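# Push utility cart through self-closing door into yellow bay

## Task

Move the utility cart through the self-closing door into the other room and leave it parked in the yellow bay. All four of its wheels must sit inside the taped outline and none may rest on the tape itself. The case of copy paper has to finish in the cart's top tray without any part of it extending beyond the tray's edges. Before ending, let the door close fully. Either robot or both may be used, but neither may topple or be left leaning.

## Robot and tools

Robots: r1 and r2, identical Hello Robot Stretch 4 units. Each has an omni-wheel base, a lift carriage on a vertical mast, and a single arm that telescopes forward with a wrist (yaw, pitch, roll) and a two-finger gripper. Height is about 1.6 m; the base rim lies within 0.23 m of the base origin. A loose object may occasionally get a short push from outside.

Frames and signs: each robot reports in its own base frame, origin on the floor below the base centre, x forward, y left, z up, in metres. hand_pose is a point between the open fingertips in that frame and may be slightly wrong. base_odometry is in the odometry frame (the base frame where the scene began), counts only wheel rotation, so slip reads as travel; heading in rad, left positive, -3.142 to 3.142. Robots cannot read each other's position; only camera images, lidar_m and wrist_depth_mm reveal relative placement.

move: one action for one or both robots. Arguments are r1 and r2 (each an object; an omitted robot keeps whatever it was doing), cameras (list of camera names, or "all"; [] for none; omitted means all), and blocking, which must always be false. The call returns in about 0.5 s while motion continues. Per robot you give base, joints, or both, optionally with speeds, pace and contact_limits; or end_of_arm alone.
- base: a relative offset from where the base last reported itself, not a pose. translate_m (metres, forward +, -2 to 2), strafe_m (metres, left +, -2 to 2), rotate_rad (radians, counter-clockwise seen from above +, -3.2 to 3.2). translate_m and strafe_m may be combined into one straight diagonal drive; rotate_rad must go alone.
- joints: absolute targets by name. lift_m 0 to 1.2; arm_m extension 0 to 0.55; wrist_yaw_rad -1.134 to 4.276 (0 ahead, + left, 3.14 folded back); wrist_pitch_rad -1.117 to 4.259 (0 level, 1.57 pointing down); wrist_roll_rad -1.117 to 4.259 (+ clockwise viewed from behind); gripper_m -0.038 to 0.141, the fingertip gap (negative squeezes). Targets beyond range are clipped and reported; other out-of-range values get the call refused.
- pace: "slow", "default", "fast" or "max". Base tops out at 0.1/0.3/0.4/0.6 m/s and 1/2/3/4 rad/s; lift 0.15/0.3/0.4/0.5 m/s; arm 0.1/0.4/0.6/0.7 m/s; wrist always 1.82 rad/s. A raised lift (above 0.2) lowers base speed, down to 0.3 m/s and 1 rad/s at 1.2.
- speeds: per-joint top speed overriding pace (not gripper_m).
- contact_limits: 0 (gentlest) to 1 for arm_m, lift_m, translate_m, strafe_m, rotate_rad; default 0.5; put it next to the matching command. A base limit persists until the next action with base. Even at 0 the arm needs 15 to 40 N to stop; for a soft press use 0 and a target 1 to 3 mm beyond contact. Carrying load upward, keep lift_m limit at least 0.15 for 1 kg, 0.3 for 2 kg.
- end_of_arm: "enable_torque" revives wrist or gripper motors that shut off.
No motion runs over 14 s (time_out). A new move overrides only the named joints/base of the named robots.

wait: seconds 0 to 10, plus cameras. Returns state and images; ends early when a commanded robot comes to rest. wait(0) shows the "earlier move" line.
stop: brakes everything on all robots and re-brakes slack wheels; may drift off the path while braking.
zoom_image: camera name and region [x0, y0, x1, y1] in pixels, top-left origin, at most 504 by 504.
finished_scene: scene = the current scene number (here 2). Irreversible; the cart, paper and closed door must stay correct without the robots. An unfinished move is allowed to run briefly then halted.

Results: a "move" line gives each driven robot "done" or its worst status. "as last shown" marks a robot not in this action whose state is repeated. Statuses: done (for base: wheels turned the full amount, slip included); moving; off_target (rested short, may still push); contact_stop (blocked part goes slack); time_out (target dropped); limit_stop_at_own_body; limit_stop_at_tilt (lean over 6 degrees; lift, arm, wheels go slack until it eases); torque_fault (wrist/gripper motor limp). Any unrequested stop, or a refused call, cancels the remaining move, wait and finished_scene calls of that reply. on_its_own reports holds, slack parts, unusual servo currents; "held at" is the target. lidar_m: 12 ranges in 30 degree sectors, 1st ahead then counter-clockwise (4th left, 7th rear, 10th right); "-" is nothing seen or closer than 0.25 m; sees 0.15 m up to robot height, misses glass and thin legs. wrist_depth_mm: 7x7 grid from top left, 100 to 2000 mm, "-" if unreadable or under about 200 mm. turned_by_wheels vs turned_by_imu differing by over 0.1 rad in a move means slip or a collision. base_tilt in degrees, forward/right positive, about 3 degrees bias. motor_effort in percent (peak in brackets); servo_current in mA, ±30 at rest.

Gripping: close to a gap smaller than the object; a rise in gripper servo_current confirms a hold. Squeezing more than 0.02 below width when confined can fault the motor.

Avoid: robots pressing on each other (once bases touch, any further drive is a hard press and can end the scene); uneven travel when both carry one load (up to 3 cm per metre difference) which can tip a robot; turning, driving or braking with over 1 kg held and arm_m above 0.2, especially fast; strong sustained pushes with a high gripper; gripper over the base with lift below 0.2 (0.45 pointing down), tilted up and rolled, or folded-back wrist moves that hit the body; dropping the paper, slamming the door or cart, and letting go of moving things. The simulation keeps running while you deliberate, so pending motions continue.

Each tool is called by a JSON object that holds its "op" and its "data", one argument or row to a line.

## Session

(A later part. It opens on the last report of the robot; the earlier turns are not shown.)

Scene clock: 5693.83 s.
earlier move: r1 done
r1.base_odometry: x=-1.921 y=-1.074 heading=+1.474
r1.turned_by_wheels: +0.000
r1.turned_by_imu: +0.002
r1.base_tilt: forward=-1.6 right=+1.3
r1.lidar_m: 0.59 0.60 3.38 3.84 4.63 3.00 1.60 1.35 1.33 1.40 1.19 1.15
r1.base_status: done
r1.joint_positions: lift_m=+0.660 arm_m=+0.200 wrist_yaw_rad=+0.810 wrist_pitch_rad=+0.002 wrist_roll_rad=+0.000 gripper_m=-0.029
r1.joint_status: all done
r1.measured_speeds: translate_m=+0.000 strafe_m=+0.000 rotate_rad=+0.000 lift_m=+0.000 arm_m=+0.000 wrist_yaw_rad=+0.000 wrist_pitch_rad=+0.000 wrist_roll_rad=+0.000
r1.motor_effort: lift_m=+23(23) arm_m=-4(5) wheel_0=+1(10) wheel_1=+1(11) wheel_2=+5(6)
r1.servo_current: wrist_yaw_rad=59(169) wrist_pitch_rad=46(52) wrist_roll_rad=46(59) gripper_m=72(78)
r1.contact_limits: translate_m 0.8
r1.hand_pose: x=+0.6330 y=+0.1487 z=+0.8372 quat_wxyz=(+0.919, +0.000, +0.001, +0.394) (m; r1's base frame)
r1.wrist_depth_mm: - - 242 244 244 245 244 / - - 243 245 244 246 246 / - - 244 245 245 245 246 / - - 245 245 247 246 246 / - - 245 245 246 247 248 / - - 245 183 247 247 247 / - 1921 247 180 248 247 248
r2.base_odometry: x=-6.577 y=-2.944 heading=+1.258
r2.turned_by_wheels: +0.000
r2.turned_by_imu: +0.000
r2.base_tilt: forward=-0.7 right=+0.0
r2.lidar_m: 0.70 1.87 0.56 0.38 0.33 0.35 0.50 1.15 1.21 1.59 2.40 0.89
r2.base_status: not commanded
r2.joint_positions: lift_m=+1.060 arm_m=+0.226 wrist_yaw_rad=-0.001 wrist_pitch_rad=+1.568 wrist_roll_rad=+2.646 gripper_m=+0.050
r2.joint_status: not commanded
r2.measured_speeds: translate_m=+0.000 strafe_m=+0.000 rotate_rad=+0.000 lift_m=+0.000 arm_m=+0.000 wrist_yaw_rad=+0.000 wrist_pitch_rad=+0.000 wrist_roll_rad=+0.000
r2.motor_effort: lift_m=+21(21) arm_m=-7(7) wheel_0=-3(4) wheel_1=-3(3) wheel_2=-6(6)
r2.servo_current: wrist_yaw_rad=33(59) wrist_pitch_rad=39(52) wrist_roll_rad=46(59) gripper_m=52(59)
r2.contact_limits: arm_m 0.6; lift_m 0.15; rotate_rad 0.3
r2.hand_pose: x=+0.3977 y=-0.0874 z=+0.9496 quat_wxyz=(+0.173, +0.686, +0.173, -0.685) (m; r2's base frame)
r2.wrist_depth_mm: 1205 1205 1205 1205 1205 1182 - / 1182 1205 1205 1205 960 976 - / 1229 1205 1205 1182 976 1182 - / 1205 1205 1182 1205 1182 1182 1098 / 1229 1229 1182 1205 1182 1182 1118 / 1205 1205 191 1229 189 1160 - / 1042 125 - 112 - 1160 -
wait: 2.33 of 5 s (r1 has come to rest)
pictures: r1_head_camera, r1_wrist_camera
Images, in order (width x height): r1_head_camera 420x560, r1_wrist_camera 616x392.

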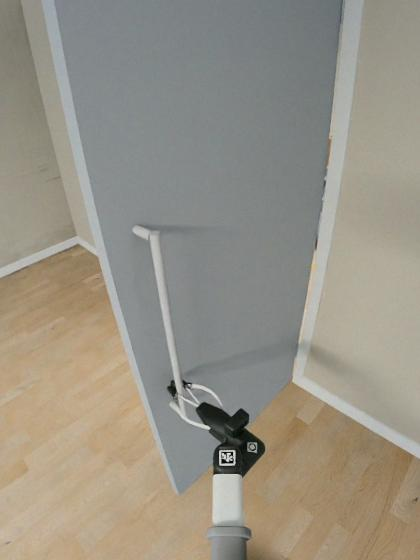

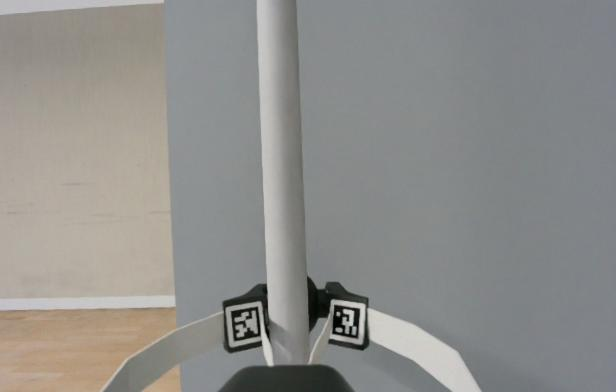

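{"op": "move", "data": {
  "blocking": false,
  "r1": {"base": {"translate_m": 0.076, "strafe_m": 0.138}, "joints": {"wrist_yaw_rad": 0.652}, "pace": "slow", "speeds": {"wrist_yaw_rad": 0.09}, "contact_limits": {"translate_m": 0.8}},
  "cameras": []
}}

{"op": "wait", "data": {
  "seconds": 5,
  "cameras": ["r1_wrist_camera"]
}}

Scene clock: 5700.17 s.
move: r1 moving
r1.base_odometry: x=-1.932 y=-1.067 heading=+1.475
r1.turned_by_wheels: +0.001
r1.turned_by_imu: +0.000
r1.base_tilt: forward=-1.6 right=+1.2
r1.lidar_m: 0.58 0.61 3.36 3.80 4.61 3.02 1.62 1.38 1.34 1.42 1.18 1.17
r1.base_status: translate_m moving; strafe_m moving
r1.joint_positions: lift_m=+0.660 arm_m=+0.200 wrist_yaw_rad=+0.779 wrist_pitch_rad=+0.002 wrist_roll_rad=+0.000 gripper_m=-0.029
r1.joint_status: wrist_yaw_rad moving
r1.measured_speeds: translate_m=+0.023 strafe_m=+0.043 rotate_rad=-0.001 lift_m=+0.000 arm_m=+0.000 wrist_yaw_rad=-0.076 wrist_pitch_rad=+0.000 wrist_roll_rad=+0.000
r1.motor_effort: lift_m=+23(23) arm_m=-4(4) wheel_0=-1(2) wheel_1=+6(7) wheel_2=+1(4)
r1.servo_current: wrist_yaw_rad=124(124) wrist_pitch_rad=39(46) wrist_roll_rad=33(59) gripper_m=65(72)
r1.contact_limits: translate_m 0.8
r1.hand_pose: x=+0.6375 y=+0.1405 z=+0.8372 quat_wxyz=(+0.925, +0.000, +0.001, +0.380) (m; r1's base frame)
r1.wrist_depth_mm: - - 242 244 244 246 247 / - - 243 244 245 247 247 / - - 243 245 245 247 248 / - - 244 245 246 247 248 / - - 244 246 246 248 249 / - - 245 183 247 249 249 / - 1921 246 179 248 250 250
r2.base_odometry: x=-6.577 y=-2.944 heading=+1.258
r2.turned_by_wheels: +0.000
r2.turned_by_imu: +0.000
r2.base_tilt: forward=-0.7 right=+0.1
r2.lidar_m: 0.70 1.87 0.56 0.37 0.34 0.36 0.49 1.17 1.23 1.58 2.40 0.85
r2.base_status: not commanded
r2.joint_positions: lift_m=+1.060 arm_m=+0.226 wrist_yaw_rad=-0.001 wrist_pitch_rad=+1.568 wrist_roll_rad=+2.646 gripper_m=+0.050
r2.joint_status: not commanded
r2.measured_speeds: translate_m=+0.000 strafe_m=+0.000 rotate_rad=+0.000 lift_m=+0.000 arm_m=+0.000 wrist_yaw_rad=+0.000 wrist_pitch_rad=+0.000 wrist_roll_rad=+0.000
r2.motor_effort: lift_m=+21(21) arm_m=-7(7) wheel_0=-3(4) wheel_1=-3(3) wheel_2=-5(6)
r2.servo_current: wrist_yaw_rad=52(59) wrist_pitch_rad=39(46) wrist_roll_rad=39(52) gripper_m=52(52)
r2.contact_limits: arm_m 0.6; lift_m 0.15; rotate_rad 0.3
r2.hand_pose: x=+0.3977 y=-0.0874 z=+0.9496 quat_wxyz=(+0.173, +0.686, +0.173, -0.685) (m; r2's base frame)
r2.wrist_depth_mm: 1229 1205 1182 1205 1205 1182 - / 1229 1229 1182 1205 960 960 - / 1229 1205 1205 1205 960 1205 - / 1182 1229 1205 1182 1205 1160 1098 / 1205 1205 1182 1205 1182 1182 1098 / 1205 1182 191 1182 190 1182 - / 1008 125 - 112 - 1182 -
pictures: none
No camera images: "cameras" was empty.

Scene clock: 5702.53 s.
earlier move: r1 done
r1.base_odometry: x=-2.051 y=-0.985 heading=+1.474
r1.turned_by_wheels: +0.000
r1.turned_by_imu: +0.002
r1.base_tilt: forward=-1.6 right=+1.3
r1.lidar_m: 0.60 0.63 3.22 3.66 4.56 3.25 1.82 1.51 1.49 1.47 1.20 1.01
r1.base_status: done
r1.joint_positions: lift_m=+0.660 arm_m=+0.200 wrist_yaw_rad=+0.655 wrist_pitch_rad=+0.002 wrist_roll_rad=+0.000 gripper_m=-0.029
r1.joint_status: all done
r1.measured_speeds: translate_m=+0.000 strafe_m=+0.000 rotate_rad=+0.000 lift_m=+0.000 arm_m=+0.000 wrist_yaw_rad=+0.000 wrist_pitch_rad=+0.000 wrist_roll_rad=+0.000
r1.motor_effort: lift_m=+23(23) arm_m=-4(4) wheel_0=-2(5) wheel_1=+0(11) wheel_2=+5(5)
r1.servo_current: wrist_yaw_rad=46(150) wrist_pitch_rad=52(52) wrist_roll_rad=26(59) gripper_m=72(85)
r1.contact_limits: translate_m 0.8
r1.hand_pose: x=+0.6529 y=+0.1062 z=+0.8372 quat_wxyz=(+0.947, +0.000, +0.001, +0.322) (m; r1's base frame)
r1.wrist_depth_mm: - - 244 178 244 243 244 / - - 244 244 245 244 245 / - - 244 244 245 245 245 / - - 244 246 245 246 246 / - - 245 183 246 246 246 / - - 245 182 246 247 247 / - 1983 247 180 247 248 248
r2.base_odometry: x=-6.577 y=-2.944 heading=+1.258
r2.turned_by_wheels: +0.000
r2.turned_by_imu: +0.000
r2.base_tilt: forward=-0.7 right=+0.0
r2.lidar_m: 0.69 1.88 0.56 0.38 0.33 0.38 0.52 1.17 1.21 1.60 2.39 0.86
r2.base_status: not commanded
r2.joint_positions: lift_m=+1.060 arm_m=+0.226 wrist_yaw_rad=-0.001 wrist_pitch_rad=+1.568 wrist_roll_rad=+2.646 gripper_m=+0.050
r2.joint_status: not commanded
r2.measured_speeds: translate_m=+0.000 strafe_m=+0.000 rotate_rad=+0.000 lift_m=+0.000 arm_m=+0.000 wrist_yaw_rad=+0.000 wrist_pitch_rad=+0.000 wrist_roll_rad=+0.000
r2.motor_effort: lift_m=+21(21) arm_m=-7(7) wheel_0=-4(4) wheel_1=-3(3) wheel_2=-6(6)
r2.servo_current: wrist_yaw_rad=46(59) wrist_pitch_rad=39(46) wrist_roll_rad=46(59) gripper_m=52(59)
r2.contact_limits: arm_m 0.6; lift_m 0.15; rotate_rad 0.3
r2.hand_pose: x=+0.3977 y=-0.0874 z=+0.9496 quat_wxyz=(+0.173, +0.686, +0.173, -0.685) (m; r2's base frame)
r2.wrist_depth_mm: 1229 1205 1205 1205 1205 1182 - / 1229 1229 1205 1205 976 976 - / 1205 1205 1229 1182 976 1182 - / 1182 1182 1205 1205 1182 1182 1118 / 1205 1205 1182 1182 1182 1182 1118 / 1205 1205 191 1205 190 1182 - / 1042 125 - 112 - 1182 -
wait: 2.37 of 5 s (r1 has come to rest)
pictures: r1_wrist_camera
Images, in order (width x height): r1_wrist_camera 616x392.

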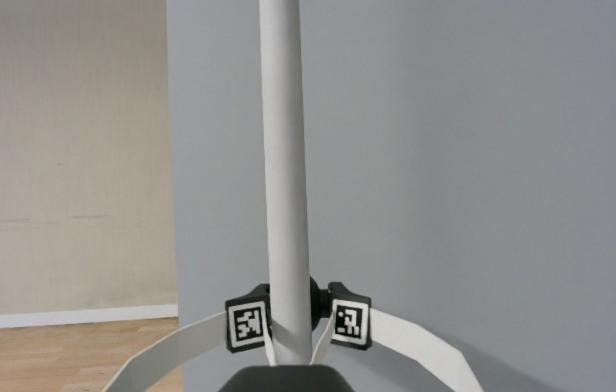

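{"op": "move", "data": {
  "blocking": false,
  "r1": {"base": {"translate_m": 0.145, "strafe_m": 0.175}, "joints": {"wrist_yaw_rad": 0.424}, "pace": "slow", "speeds": {"wrist_yaw_rad": 0.09}, "contact_limits": {"translate_m": 0.8}},
  "cameras": []
}}

{"op": "wait", "data": {
  "seconds": 5,
  "cameras": ["r1_wrist_camera"]
}}

Scene clock: 5707.83 s.
move: r1 moving
r1.base_odometry: x=-2.060 y=-0.976 heading=+1.475
r1.turned_by_wheels: +0.000
r1.turned_by_imu: +0.000
r1.base_tilt: forward=-1.6 right=+1.3
r1.lidar_m: 0.60 0.62 3.20 3.65 4.55 3.32 1.80 1.51 1.49 1.47 1.22 0.98
r1.base_status: translate_m moving; strafe_m moving
r1.joint_positions: lift_m=+0.660 arm_m=+0.200 wrist_yaw_rad=+0.624 wrist_pitch_rad=+0.002 wrist_roll_rad=+0.000 gripper_m=-0.029
r1.joint_status: wrist_yaw_rad moving
r1.measured_speeds: translate_m=+0.031 strafe_m=+0.038 rotate_rad=+0.000 lift_m=+0.000 arm_m=+0.000 wrist_yaw_rad=-0.077 wrist_pitch_rad=+0.000 wrist_roll_rad=+0.000
r1.motor_effort: lift_m=+23(23) arm_m=-4(4) wheel_0=+0(3) wheel_1=+5(7) wheel_2=-1(4)
r1.servo_current: wrist_yaw_rad=104(104) wrist_pitch_rad=39(46) wrist_roll_rad=46(72) gripper_m=65(72)
r1.contact_limits: translate_m 0.8
r1.hand_pose: x=+0.6560 y=+0.0976 z=+0.8372 quat_wxyz=(+0.952, +0.000, +0.001, +0.307) (m; r1's base frame)
r1.wrist_depth_mm: - - 242 243 245 245 246 / - - 243 244 244 246 247 / - - 243 244 246 246 247 / - - 244 245 246 247 248 / - - 245 245 247 247 248 / - - 245 183 247 248 248 / - 1921 246 178 247 249 249
r2.base_odometry: x=-6.577 y=-2.944 heading=+1.258
r2.turned_by_wheels: +0.000
r2.turned_by_imu: +0.000
r2.base_tilt: forward=-0.7 right=+0.0
r2.lidar_m: 0.68 1.88 0.57 0.37 0.33 0.36 0.49 1.17 1.19 1.60 2.39 0.88
r2.base_status: not commanded
r2.joint_positions: lift_m=+1.060 arm_m=+0.226 wrist_yaw_rad=-0.001 wrist_pitch_rad=+1.568 wrist_roll_rad=+2.646 gripper_m=+0.050
r2.joint_status: not commanded
r2.measured_speeds: translate_m=+0.000 strafe_m=+0.000 rotate_rad=+0.000 lift_m=+0.000 arm_m=+0.000 wrist_yaw_rad=+0.000 wrist_pitch_rad=+0.000 wrist_roll_rad=+0.000
r2.motor_effort: lift_m=+21(21) arm_m=-7(7) wheel_0=-3(4) wheel_1=-3(3) wheel_2=-5(6)
r2.servo_current: wrist_yaw_rad=52(59) wrist_pitch_rad=39(39) wrist_roll_rad=46(59) gripper_m=52(52)
r2.contact_limits: arm_m 0.6; lift_m 0.15; rotate_rad 0.3
r2.hand_pose: x=+0.3977 y=-0.0874 z=+0.9496 quat_wxyz=(+0.173, +0.686, +0.173, -0.685) (m; r2's base frame)
r2.wrist_depth_mm: 1205 1205 1205 1229 1182 1182 - / 1205 1205 1182 1205 960 976 - / 1205 1205 1205 1182 991 1160 - / 1229 1182 1205 1229 1182 1182 1078 / 1229 1205 1205 1205 1182 1160 1118 / 1182 1182 191 1182 190 1182 - / 1008 125 - 112 - 1182 -
pictures: none
No camera images: "cameras" was empty.

Scene clock: 5710.87 s.
earlier move: r1 done
r1.base_odometry: x=-2.211 y=-0.824 heading=+1.474
r1.turned_by_wheels: +0.000
r1.turned_by_imu: +0.002
r1.base_tilt: forward=-1.5 right=+1.2
r1.lidar_m: 0.62 2.35 2.99 3.39 4.55 3.84 2.08 1.72 1.72 1.44 1.21 0.83
r1.base_status: done
r1.joint_positions: lift_m=+0.660 arm_m=+0.200 wrist_yaw_rad=+0.427 wrist_pitch_rad=+0.002 wrist_roll_rad=+0.000 gripper_m=-0.029
r1.joint_status: all done
r1.measured_speeds: translate_m=+0.000 strafe_m=+0.000 rotate_rad=+0.000 lift_m=+0.000 arm_m=+0.000 wrist_yaw_rad=+0.000 wrist_pitch_rad=+0.000 wrist_roll_rad=+0.000
r1.motor_effort: lift_m=+23(23) arm_m=-4(4) wheel_0=-5(7) wheel_1=+0(9) wheel_2=+4(5)
r1.servo_current: wrist_yaw_rad=65(124) wrist_pitch_rad=46(52) wrist_roll_rad=52(72) gripper_m=72(78)
r1.contact_limits: translate_m 0.8
r1.hand_pose: x=+0.6696 y=+0.0397 z=+0.8372 quat_wxyz=(+0.977, +0.000, +0.001, +0.212) (m; r1's base frame)
r1.wrist_depth_mm: - - 243 177 244 246 246 / - - 244 244 244 246 246 / - - 244 244 246 247 247 / - - 244 246 246 247 247 / - - 245 182 247 248 248 / - - 245 181 247 248 249 / - 1983 247 180 249 249 250
r2.base_odometry: x=-6.577 y=-2.944 heading=+1.258
r2.turned_by_wheels: +0.000
r2.turned_by_imu: +0.000
r2.base_tilt: forward=-0.7 right=+0.0
r2.lidar_m: 0.70 1.87 0.55 0.37 0.35 0.36 0.51 1.13 1.19 1.57 2.39 0.88
r2.base_status: not commanded
r2.joint_positions: lift_m=+1.060 arm_m=+0.226 wrist_yaw_rad=-0.001 wrist_pitch_rad=+1.568 wrist_roll_rad=+2.646 gripper_m=+0.050
r2.joint_status: not commanded
r2.measured_speeds: translate_m=+0.000 strafe_m=+0.000 rotate_rad=+0.000 lift_m=+0.000 arm_m=+0.000 wrist_yaw_rad=+0.000 wrist_pitch_rad=+0.000 wrist_roll_rad=+0.000
r2.motor_effort: lift_m=+21(21) arm_m=-7(7) wheel_0=-3(4) wheel_1=-3(3) wheel_2=-6(6)
r2.servo_current: wrist_yaw_rad=46(59) wrist_pitch_rad=39(46) wrist_roll_rad=39(59) gripper_m=52(59)
r2.contact_limits: arm_m 0.6; lift_m 0.15; rotate_rad 0.3
r2.hand_pose: x=+0.3977 y=-0.0874 z=+0.9496 quat_wxyz=(+0.173, +0.686, +0.173, -0.685) (m; r2's base frame)
r2.wrist_depth_mm: 1205 1205 1229 1182 1182 1182 - / 1205 1205 1182 1229 976 976 - / 1205 1182 1205 1182 976 1160 - / 1205 1182 1229 1205 1205 1205 1118 / 1229 1229 1229 1205 1182 1182 1118 / 1229 1205 191 1205 190 1182 - / 1042 125 - 112 - 1182 -
wait: 3.03 of 5 s (r1 has come to rest)
pictures: r1_wrist_camera
Images, in order (width x height): r1_wrist_camera 616x392.

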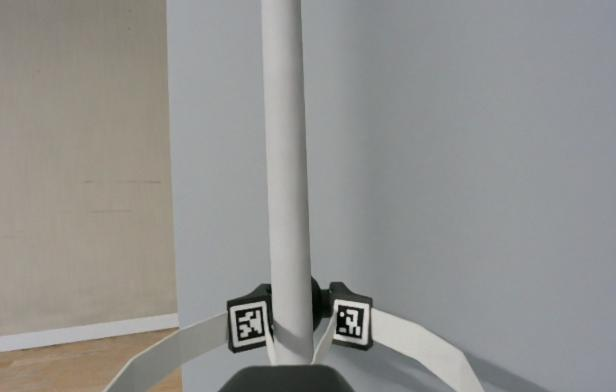

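{"op": "move", "data": {
  "blocking": false,
  "r1": {"base": {"translate_m": 0.181, "strafe_m": 0.138}, "joints": {"wrist_yaw_rad": 0.199}, "pace": "slow", "speeds": {"wrist_yaw_rad": 0.09}, "contact_limits": {"translate_m": 0.8}},
  "cameras": []
}}

{"op": "wait", "data": {
  "seconds": 5,
  "cameras": ["r1_wrist_camera", "r1_head_camera"]
}}

Scene clock: 5716.93 s.
move: r1 moving
r1.base_odometry: x=-2.219 y=-0.812 heading=+1.474
r1.turned_by_wheels: +0.000
r1.turned_by_imu: +0.000
r1.base_tilt: forward=-1.5 right=+1.3
r1.lidar_m: 0.62 2.35 2.98 3.38 4.55 3.86 2.11 1.75 1.73 1.46 1.17 0.80
r1.base_status: translate_m moving; strafe_m moving
r1.joint_positions: lift_m=+0.660 arm_m=+0.200 wrist_yaw_rad=+0.391 wrist_pitch_rad=+0.002 wrist_roll_rad=+0.000 gripper_m=-0.029
r1.joint_status: wrist_yaw_rad moving
r1.measured_speeds: translate_m=+0.042 strafe_m=+0.032 rotate_rad=+0.002 lift_m=+0.000 arm_m=+0.000 wrist_yaw_rad=-0.084 wrist_pitch_rad=+0.000 wrist_roll_rad=+0.000
r1.motor_effort: lift_m=+23(23) arm_m=-4(4) wheel_0=-3(7) wheel_1=+4(4) wheel_2=+0(4)
r1.servo_current: wrist_yaw_rad=65(78) wrist_pitch_rad=33(46) wrist_roll_rad=46(59) gripper_m=65(72)
r1.contact_limits: translate_m 0.8
r1.hand_pose: x=+0.6709 y=+0.0290 z=+0.8372 quat_wxyz=(+0.981, +0.000, +0.001, +0.194) (m; r1's base frame)
r1.wrist_depth_mm: - - 243 243 245 246 246 / - - 243 244 246 247 247 / - - 243 245 245 247 248 / - - 244 244 246 248 248 / - - 244 246 247 248 249 / - - 244 183 247 249 250 / - 1921 246 180 248 249 250
r2.base_odometry: x=-6.577 y=-2.944 heading=+1.258
r2.turned_by_wheels: +0.000
r2.turned_by_imu: +0.000
r2.base_tilt: forward=-0.6 right=+0.1
r2.lidar_m: 0.68 1.89 0.55 0.37 0.34 0.37 0.52 1.17 1.18 1.59 2.40 0.88
r2.base_status: not commanded
r2.joint_positions: lift_m=+1.060 arm_m=+0.226 wrist_yaw_rad=-0.001 wrist_pitch_rad=+1.568 wrist_roll_rad=+2.646 gripper_m=+0.050
r2.joint_status: not commanded
r2.measured_speeds: translate_m=+0.000 strafe_m=+0.000 rotate_rad=+0.000 lift_m=+0.000 arm_m=+0.000 wrist_yaw_rad=+0.000 wrist_pitch_rad=+0.000 wrist_roll_rad=+0.000
r2.motor_effort: lift_m=+21(21) arm_m=-7(7) wheel_0=-4(4) wheel_1=-3(3) wheel_2=-5(6)
r2.servo_current: wrist_yaw_rad=46(52) wrist_pitch_rad=46(46) wrist_roll_rad=39(52) gripper_m=46(52)
r2.contact_limits: arm_m 0.6; lift_m 0.15; rotate_rad 0.3
r2.hand_pose: x=+0.3977 y=-0.0874 z=+0.9496 quat_wxyz=(+0.173, +0.686, +0.173, -0.685) (m; r2's base frame)
r2.wrist_depth_mm: 1229 1229 1205 1182 1182 1182 - / 1229 1205 1229 1205 976 976 - / 1182 1205 1205 1205 960 1182 - / 1205 1205 1205 1205 1182 1160 1098 / 1229 1205 1205 1182 1182 1182 1118 / 1205 1182 191 1205 190 1182 - / 1042 125 - 112 - 1182 -
pictures: none
No camera images: "cameras" was empty.

Scene clock: 5719.90 s.
earlier move: r1 done
r1.base_odometry: x=-2.331 y=-0.630 heading=+1.474
r1.turned_by_wheels: -0.001
r1.turned_by_imu: +0.000
r1.base_tilt: forward=-1.5 right=+1.3
r1.lidar_m: 0.61 2.26 2.76 3.14 4.57 4.24 2.34 1.95 1.96 1.42 1.15 0.71
r1.base_status: done
r1.joint_positions: lift_m=+0.660 arm_m=+0.200 wrist_yaw_rad=+0.202 wrist_pitch_rad=+0.002 wrist_roll_rad=+0.000 gripper_m=-0.029
r1.joint_status: all done
r1.measured_speeds: translate_m=+0.000 strafe_m=+0.000 rotate_rad=+0.000 lift_m=+0.000 arm_m=+0.000 wrist_yaw_rad=+0.000 wrist_pitch_rad=+0.000 wrist_roll_rad=+0.000
r1.motor_effort: lift_m=+23(23) arm_m=-4(4) wheel_0=-9(11) wheel_1=-1(7) wheel_2=+5(5)
r1.servo_current: wrist_yaw_rad=65(111) wrist_pitch_rad=39(52) wrist_roll_rad=52(72) gripper_m=72(78)
r1.contact_limits: translate_m 0.8
r1.hand_pose: x=+0.6710 y=-0.0279 z=+0.8372 quat_wxyz=(+0.995, +0.000, +0.001, +0.101) (m; r1's base frame)
r1.wrist_depth_mm: - - 242 177 246 246 248 / - - 243 244 246 248 249 / - - 243 185 247 248 250 / - - 244 246 247 248 249 / - - 244 245 247 249 251 / - - 245 180 247 250 251 / - 1921 246 179 248 250 251
r2.base_odometry: x=-6.577 y=-2.944 heading=+1.258
r2.turned_by_wheels: +0.000
r2.turned_by_imu: +0.000
r2.base_tilt: forward=-0.7 right=+0.1
r2.lidar_m: 0.68 1.89 0.55 0.36 0.34 0.35 0.49 1.16 1.20 1.58 2.39 0.86
r2.base_status: not commanded
r2.joint_positions: lift_m=+1.060 arm_m=+0.226 wrist_yaw_rad=-0.001 wrist_pitch_rad=+1.568 wrist_roll_rad=+2.646 gripper_m=+0.050
r2.joint_status: not commanded
r2.measured_speeds: translate_m=+0.000 strafe_m=+0.000 rotate_rad=+0.000 lift_m=+0.000 arm_m=+0.000 wrist_yaw_rad=+0.000 wrist_pitch_rad=+0.000 wrist_roll_rad=+0.000
r2.motor_effort: lift_m=+21(21) arm_m=-7(7) wheel_0=-3(4) wheel_1=-2(3) wheel_2=-6(6)
r2.servo_current: wrist_yaw_rad=39(59) wrist_pitch_rad=46(52) wrist_roll_rad=52(59) gripper_m=46(59)
r2.contact_limits: arm_m 0.6; lift_m 0.15; rotate_rad 0.3
r2.hand_pose: x=+0.3977 y=-0.0874 z=+0.9496 quat_wxyz=(+0.173, +0.686, +0.173, -0.685) (m; r2's base frame)
r2.wrist_depth_mm: 1182 1182 1205 1205 1205 1160 - / 1229 1229 1182 1229 976 960 - / 1205 1182 1182 1182 976 1182 - / 1205 1205 1205 1229 1182 1182 1098 / 1205 1229 1205 1182 1205 1182 1118 / 1205 1182 191 1182 190 1182 - / 1042 125 - 112 - 1182 -
wait: 2.97 of 5 s (r1 has come to rest)
pictures: r1_head_camera, r1_wrist_camera
Images, in order (width x height): r1_head_camera 420x560, r1_wrist_camera 616x392.

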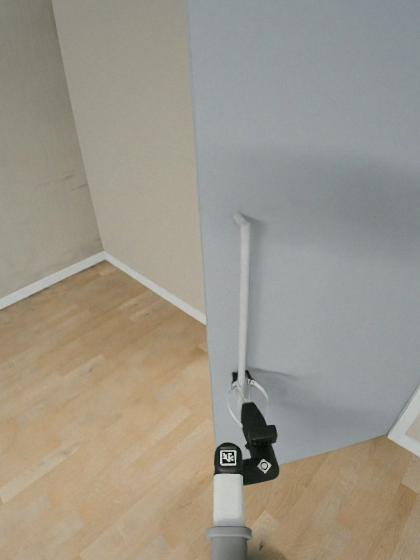

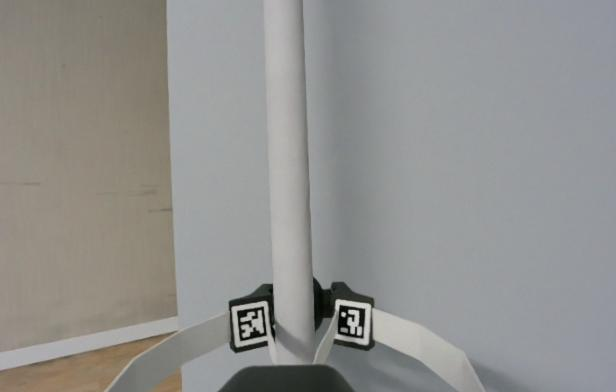

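{"op": "move", "data": {
  "blocking": false,
  "r1": {"base": {"translate_m": 0.207, "strafe_m": 0.094}, "joints": {"wrist_yaw_rad": -0.027}, "pace": "slow", "speeds": {"wrist_yaw_rad": 0.09}, "contact_limits": {"translate_m": 0.8}},
  "cameras": []
}}

{"op": "wait", "data": {
  "seconds": 5,
  "cameras": ["r1_wrist_camera"]
}}

Scene clock: 5724.87 s.
move: r1 moving
r1.base_odometry: x=-2.336 y=-0.617 heading=+1.474
r1.turned_by_wheels: +0.000
r1.turned_by_imu: +0.000
r1.base_tilt: forward=-1.6 right=+1.3
r1.lidar_m: 0.61 2.25 2.77 3.16 4.58 4.32 2.37 1.97 1.97 1.44 1.16 0.71
r1.base_status: translate_m moving; strafe_m moving
r1.joint_positions: lift_m=+0.660 arm_m=+0.200 wrist_yaw_rad=+0.162 wrist_pitch_rad=+0.002 wrist_roll_rad=+0.000 gripper_m=-0.029
r1.joint_status: wrist_yaw_rad moving
r1.measured_speeds: translate_m=+0.049 strafe_m=+0.022 rotate_rad=+0.004 lift_m=+0.000 arm_m=+0.000 wrist_yaw_rad=-0.090 wrist_pitch_rad=+0.000 wrist_roll_rad=+0.000
r1.motor_effort: lift_m=+23(23) arm_m=-4(4) wheel_0=-1(9) wheel_1=+4(4) wheel_2=-1(5)
r1.servo_current: wrist_yaw_rad=65(78) wrist_pitch_rad=46(46) wrist_roll_rad=39(59) gripper_m=72(72)
r1.contact_limits: translate_m 0.8
r1.hand_pose: x=+0.6697 y=-0.0397 z=+0.8372 quat_wxyz=(+0.997, +0.000, +0.001, +0.081) (m; r1's base frame)
r1.wrist_depth_mm: - - 242 177 244 246 248 / - - 242 244 247 247 248 / - - 243 245 247 248 250 / - - 244 245 246 248 249 / - - 244 181 248 250 251 / - - 244 181 247 250 251 / - 1921 245 180 249 251 251
r2.base_odometry: x=-6.577 y=-2.944 heading=+1.258
r2.turned_by_wheels: +0.000
r2.turned_by_imu: +0.000
r2.base_tilt: forward=-0.7 right=+0.1
r2.lidar_m: 0.69 1.87 0.56 0.38 0.34 0.37 0.51 1.17 1.18 1.57 2.40 0.86
r2.base_status: not commanded
r2.joint_positions: lift_m=+1.060 arm_m=+0.226 wrist_yaw_rad=-0.001 wrist_pitch_rad=+1.568 wrist_roll_rad=+2.646 gripper_m=+0.050
r2.joint_status: not commanded
r2.measured_speeds: translate_m=+0.000 strafe_m=+0.000 rotate_rad=+0.000 lift_m=+0.000 arm_m=+0.000 wrist_yaw_rad=+0.000 wrist_pitch_rad=+0.000 wrist_roll_rad=+0.000
r2.motor_effort: lift_m=+21(21) arm_m=-7(7) wheel_0=-3(4) wheel_1=-3(3) wheel_2=-6(6)
r2.servo_current: wrist_yaw_rad=52(59) wrist_pitch_rad=39(46) wrist_roll_rad=59(59) gripper_m=52(59)
r2.contact_limits: arm_m 0.6; lift_m 0.15; rotate_rad 0.3
r2.hand_pose: x=+0.3977 y=-0.0874 z=+0.9496 quat_wxyz=(+0.173, +0.686, +0.173, -0.685) (m; r2's base frame)
r2.wrist_depth_mm: 1205 1205 1182 1182 1205 1205 - / 1229 1205 1205 1160 960 991 - / 1205 1229 1229 1182 976 1182 - / 1229 1205 1205 1205 1205 1160 1098 / 1229 1182 1229 1205 1160 1160 1098 / 1229 1205 191 1160 190 1160 - / 1025 125 - 112 - 1160 -
pictures: none
No camera images: "cameras" was empty.

Scene clock: 5727.87 s.
earlier move: r1 done
r1.base_odometry: x=-2.404 y=-0.415 heading=+1.473
r1.turned_by_wheels: +0.000
r1.turned_by_imu: -0.001
r1.base_tilt: forward=-1.5 right=+1.3
r1.lidar_m: 0.58 2.10 2.56 2.92 4.68 4.64 2.57 2.17 2.15 1.32 0.89 0.66
r1.base_status: done
r1.joint_positions: lift_m=+0.660 arm_m=+0.200 wrist_yaw_rad=-0.024 wrist_pitch_rad=+0.002 wrist_roll_rad=+0.000 gripper_m=-0.029
r1.joint_status: all done
r1.measured_speeds: translate_m=+0.000 strafe_m=+0.000 rotate_rad=+0.000 lift_m=+0.000 arm_m=+0.000 wrist_yaw_rad=+0.000 wrist_pitch_rad=+0.000 wrist_roll_rad=+0.000
r1.motor_effort: lift_m=+23(23) arm_m=-4(4) wheel_0=-7(9) wheel_1=-1(5) wheel_2=+3(5)
r1.servo_current: wrist_yaw_rad=78(78) wrist_pitch_rad=39(52) wrist_roll_rad=59(65) gripper_m=72(78)
r1.contact_limits: translate_m 0.8
r1.hand_pose: x=+0.6571 y=-0.0945 z=+0.8372 quat_wxyz=(+1.000, +0.000, +0.001, -0.012) (m; r1's base frame)
r1.wrist_depth_mm: - - 241 178 246 249 250 / - - 242 245 247 250 251 / - - 243 182 248 250 251 / - - 244 245 248 250 252 / - - 244 245 249 251 252 / - - 243 179 248 250 252 / 1983 143 245 178 250 252 253
r2.base_odometry: x=-6.577 y=-2.944 heading=+1.258
r2.turned_by_wheels: +0.000
r2.turned_by_imu: +0.000
r2.base_tilt: forward=-0.6 right=+0.1
r2.lidar_m: 0.68 1.89 0.55 0.39 0.34 0.37 0.52 1.14 1.20 1.60 2.39 0.90
r2.base_status: not commanded
r2.joint_positions: lift_m=+1.060 arm_m=+0.226 wrist_yaw_rad=-0.001 wrist_pitch_rad=+1.568 wrist_roll_rad=+2.646 gripper_m=+0.050
r2.joint_status: not commanded
r2.measured_speeds: translate_m=+0.000 strafe_m=+0.000 rotate_rad=+0.000 lift_m=+0.000 arm_m=+0.000 wrist_yaw_rad=+0.000 wrist_pitch_rad=+0.000 wrist_roll_rad=+0.000
r2.motor_effort: lift_m=+21(21) arm_m=-7(7) wheel_0=-3(4) wheel_1=-3(3) wheel_2=-6(6)
r2.servo_current: wrist_yaw_rad=52(59) wrist_pitch_rad=46(46) wrist_roll_rad=52(59) gripper_m=46(59)
r2.contact_limits: arm_m 0.6; lift_m 0.15; rotate_rad 0.3
r2.hand_pose: x=+0.3977 y=-0.0874 z=+0.9496 quat_wxyz=(+0.173, +0.686, +0.173, -0.685) (m; r2's base frame)
r2.wrist_depth_mm: 1205 1205 1205 1182 1205 1138 - / 1205 1205 1205 1205 960 976 - / 1205 1205 1182 1182 991 1205 - / 1205 1205 1205 1182 1160 1160 1118 / 1229 1205 1229 1205 1182 1229 1118 / 1205 1205 191 1229 190 1182 - / 1025 125 - 112 - 1160 -
wait: 3.00 of 5 s (r1 has come to rest)
pictures: r1_wrist_camera
Images, in order (width x height): r1_wrist_camera 616x392.

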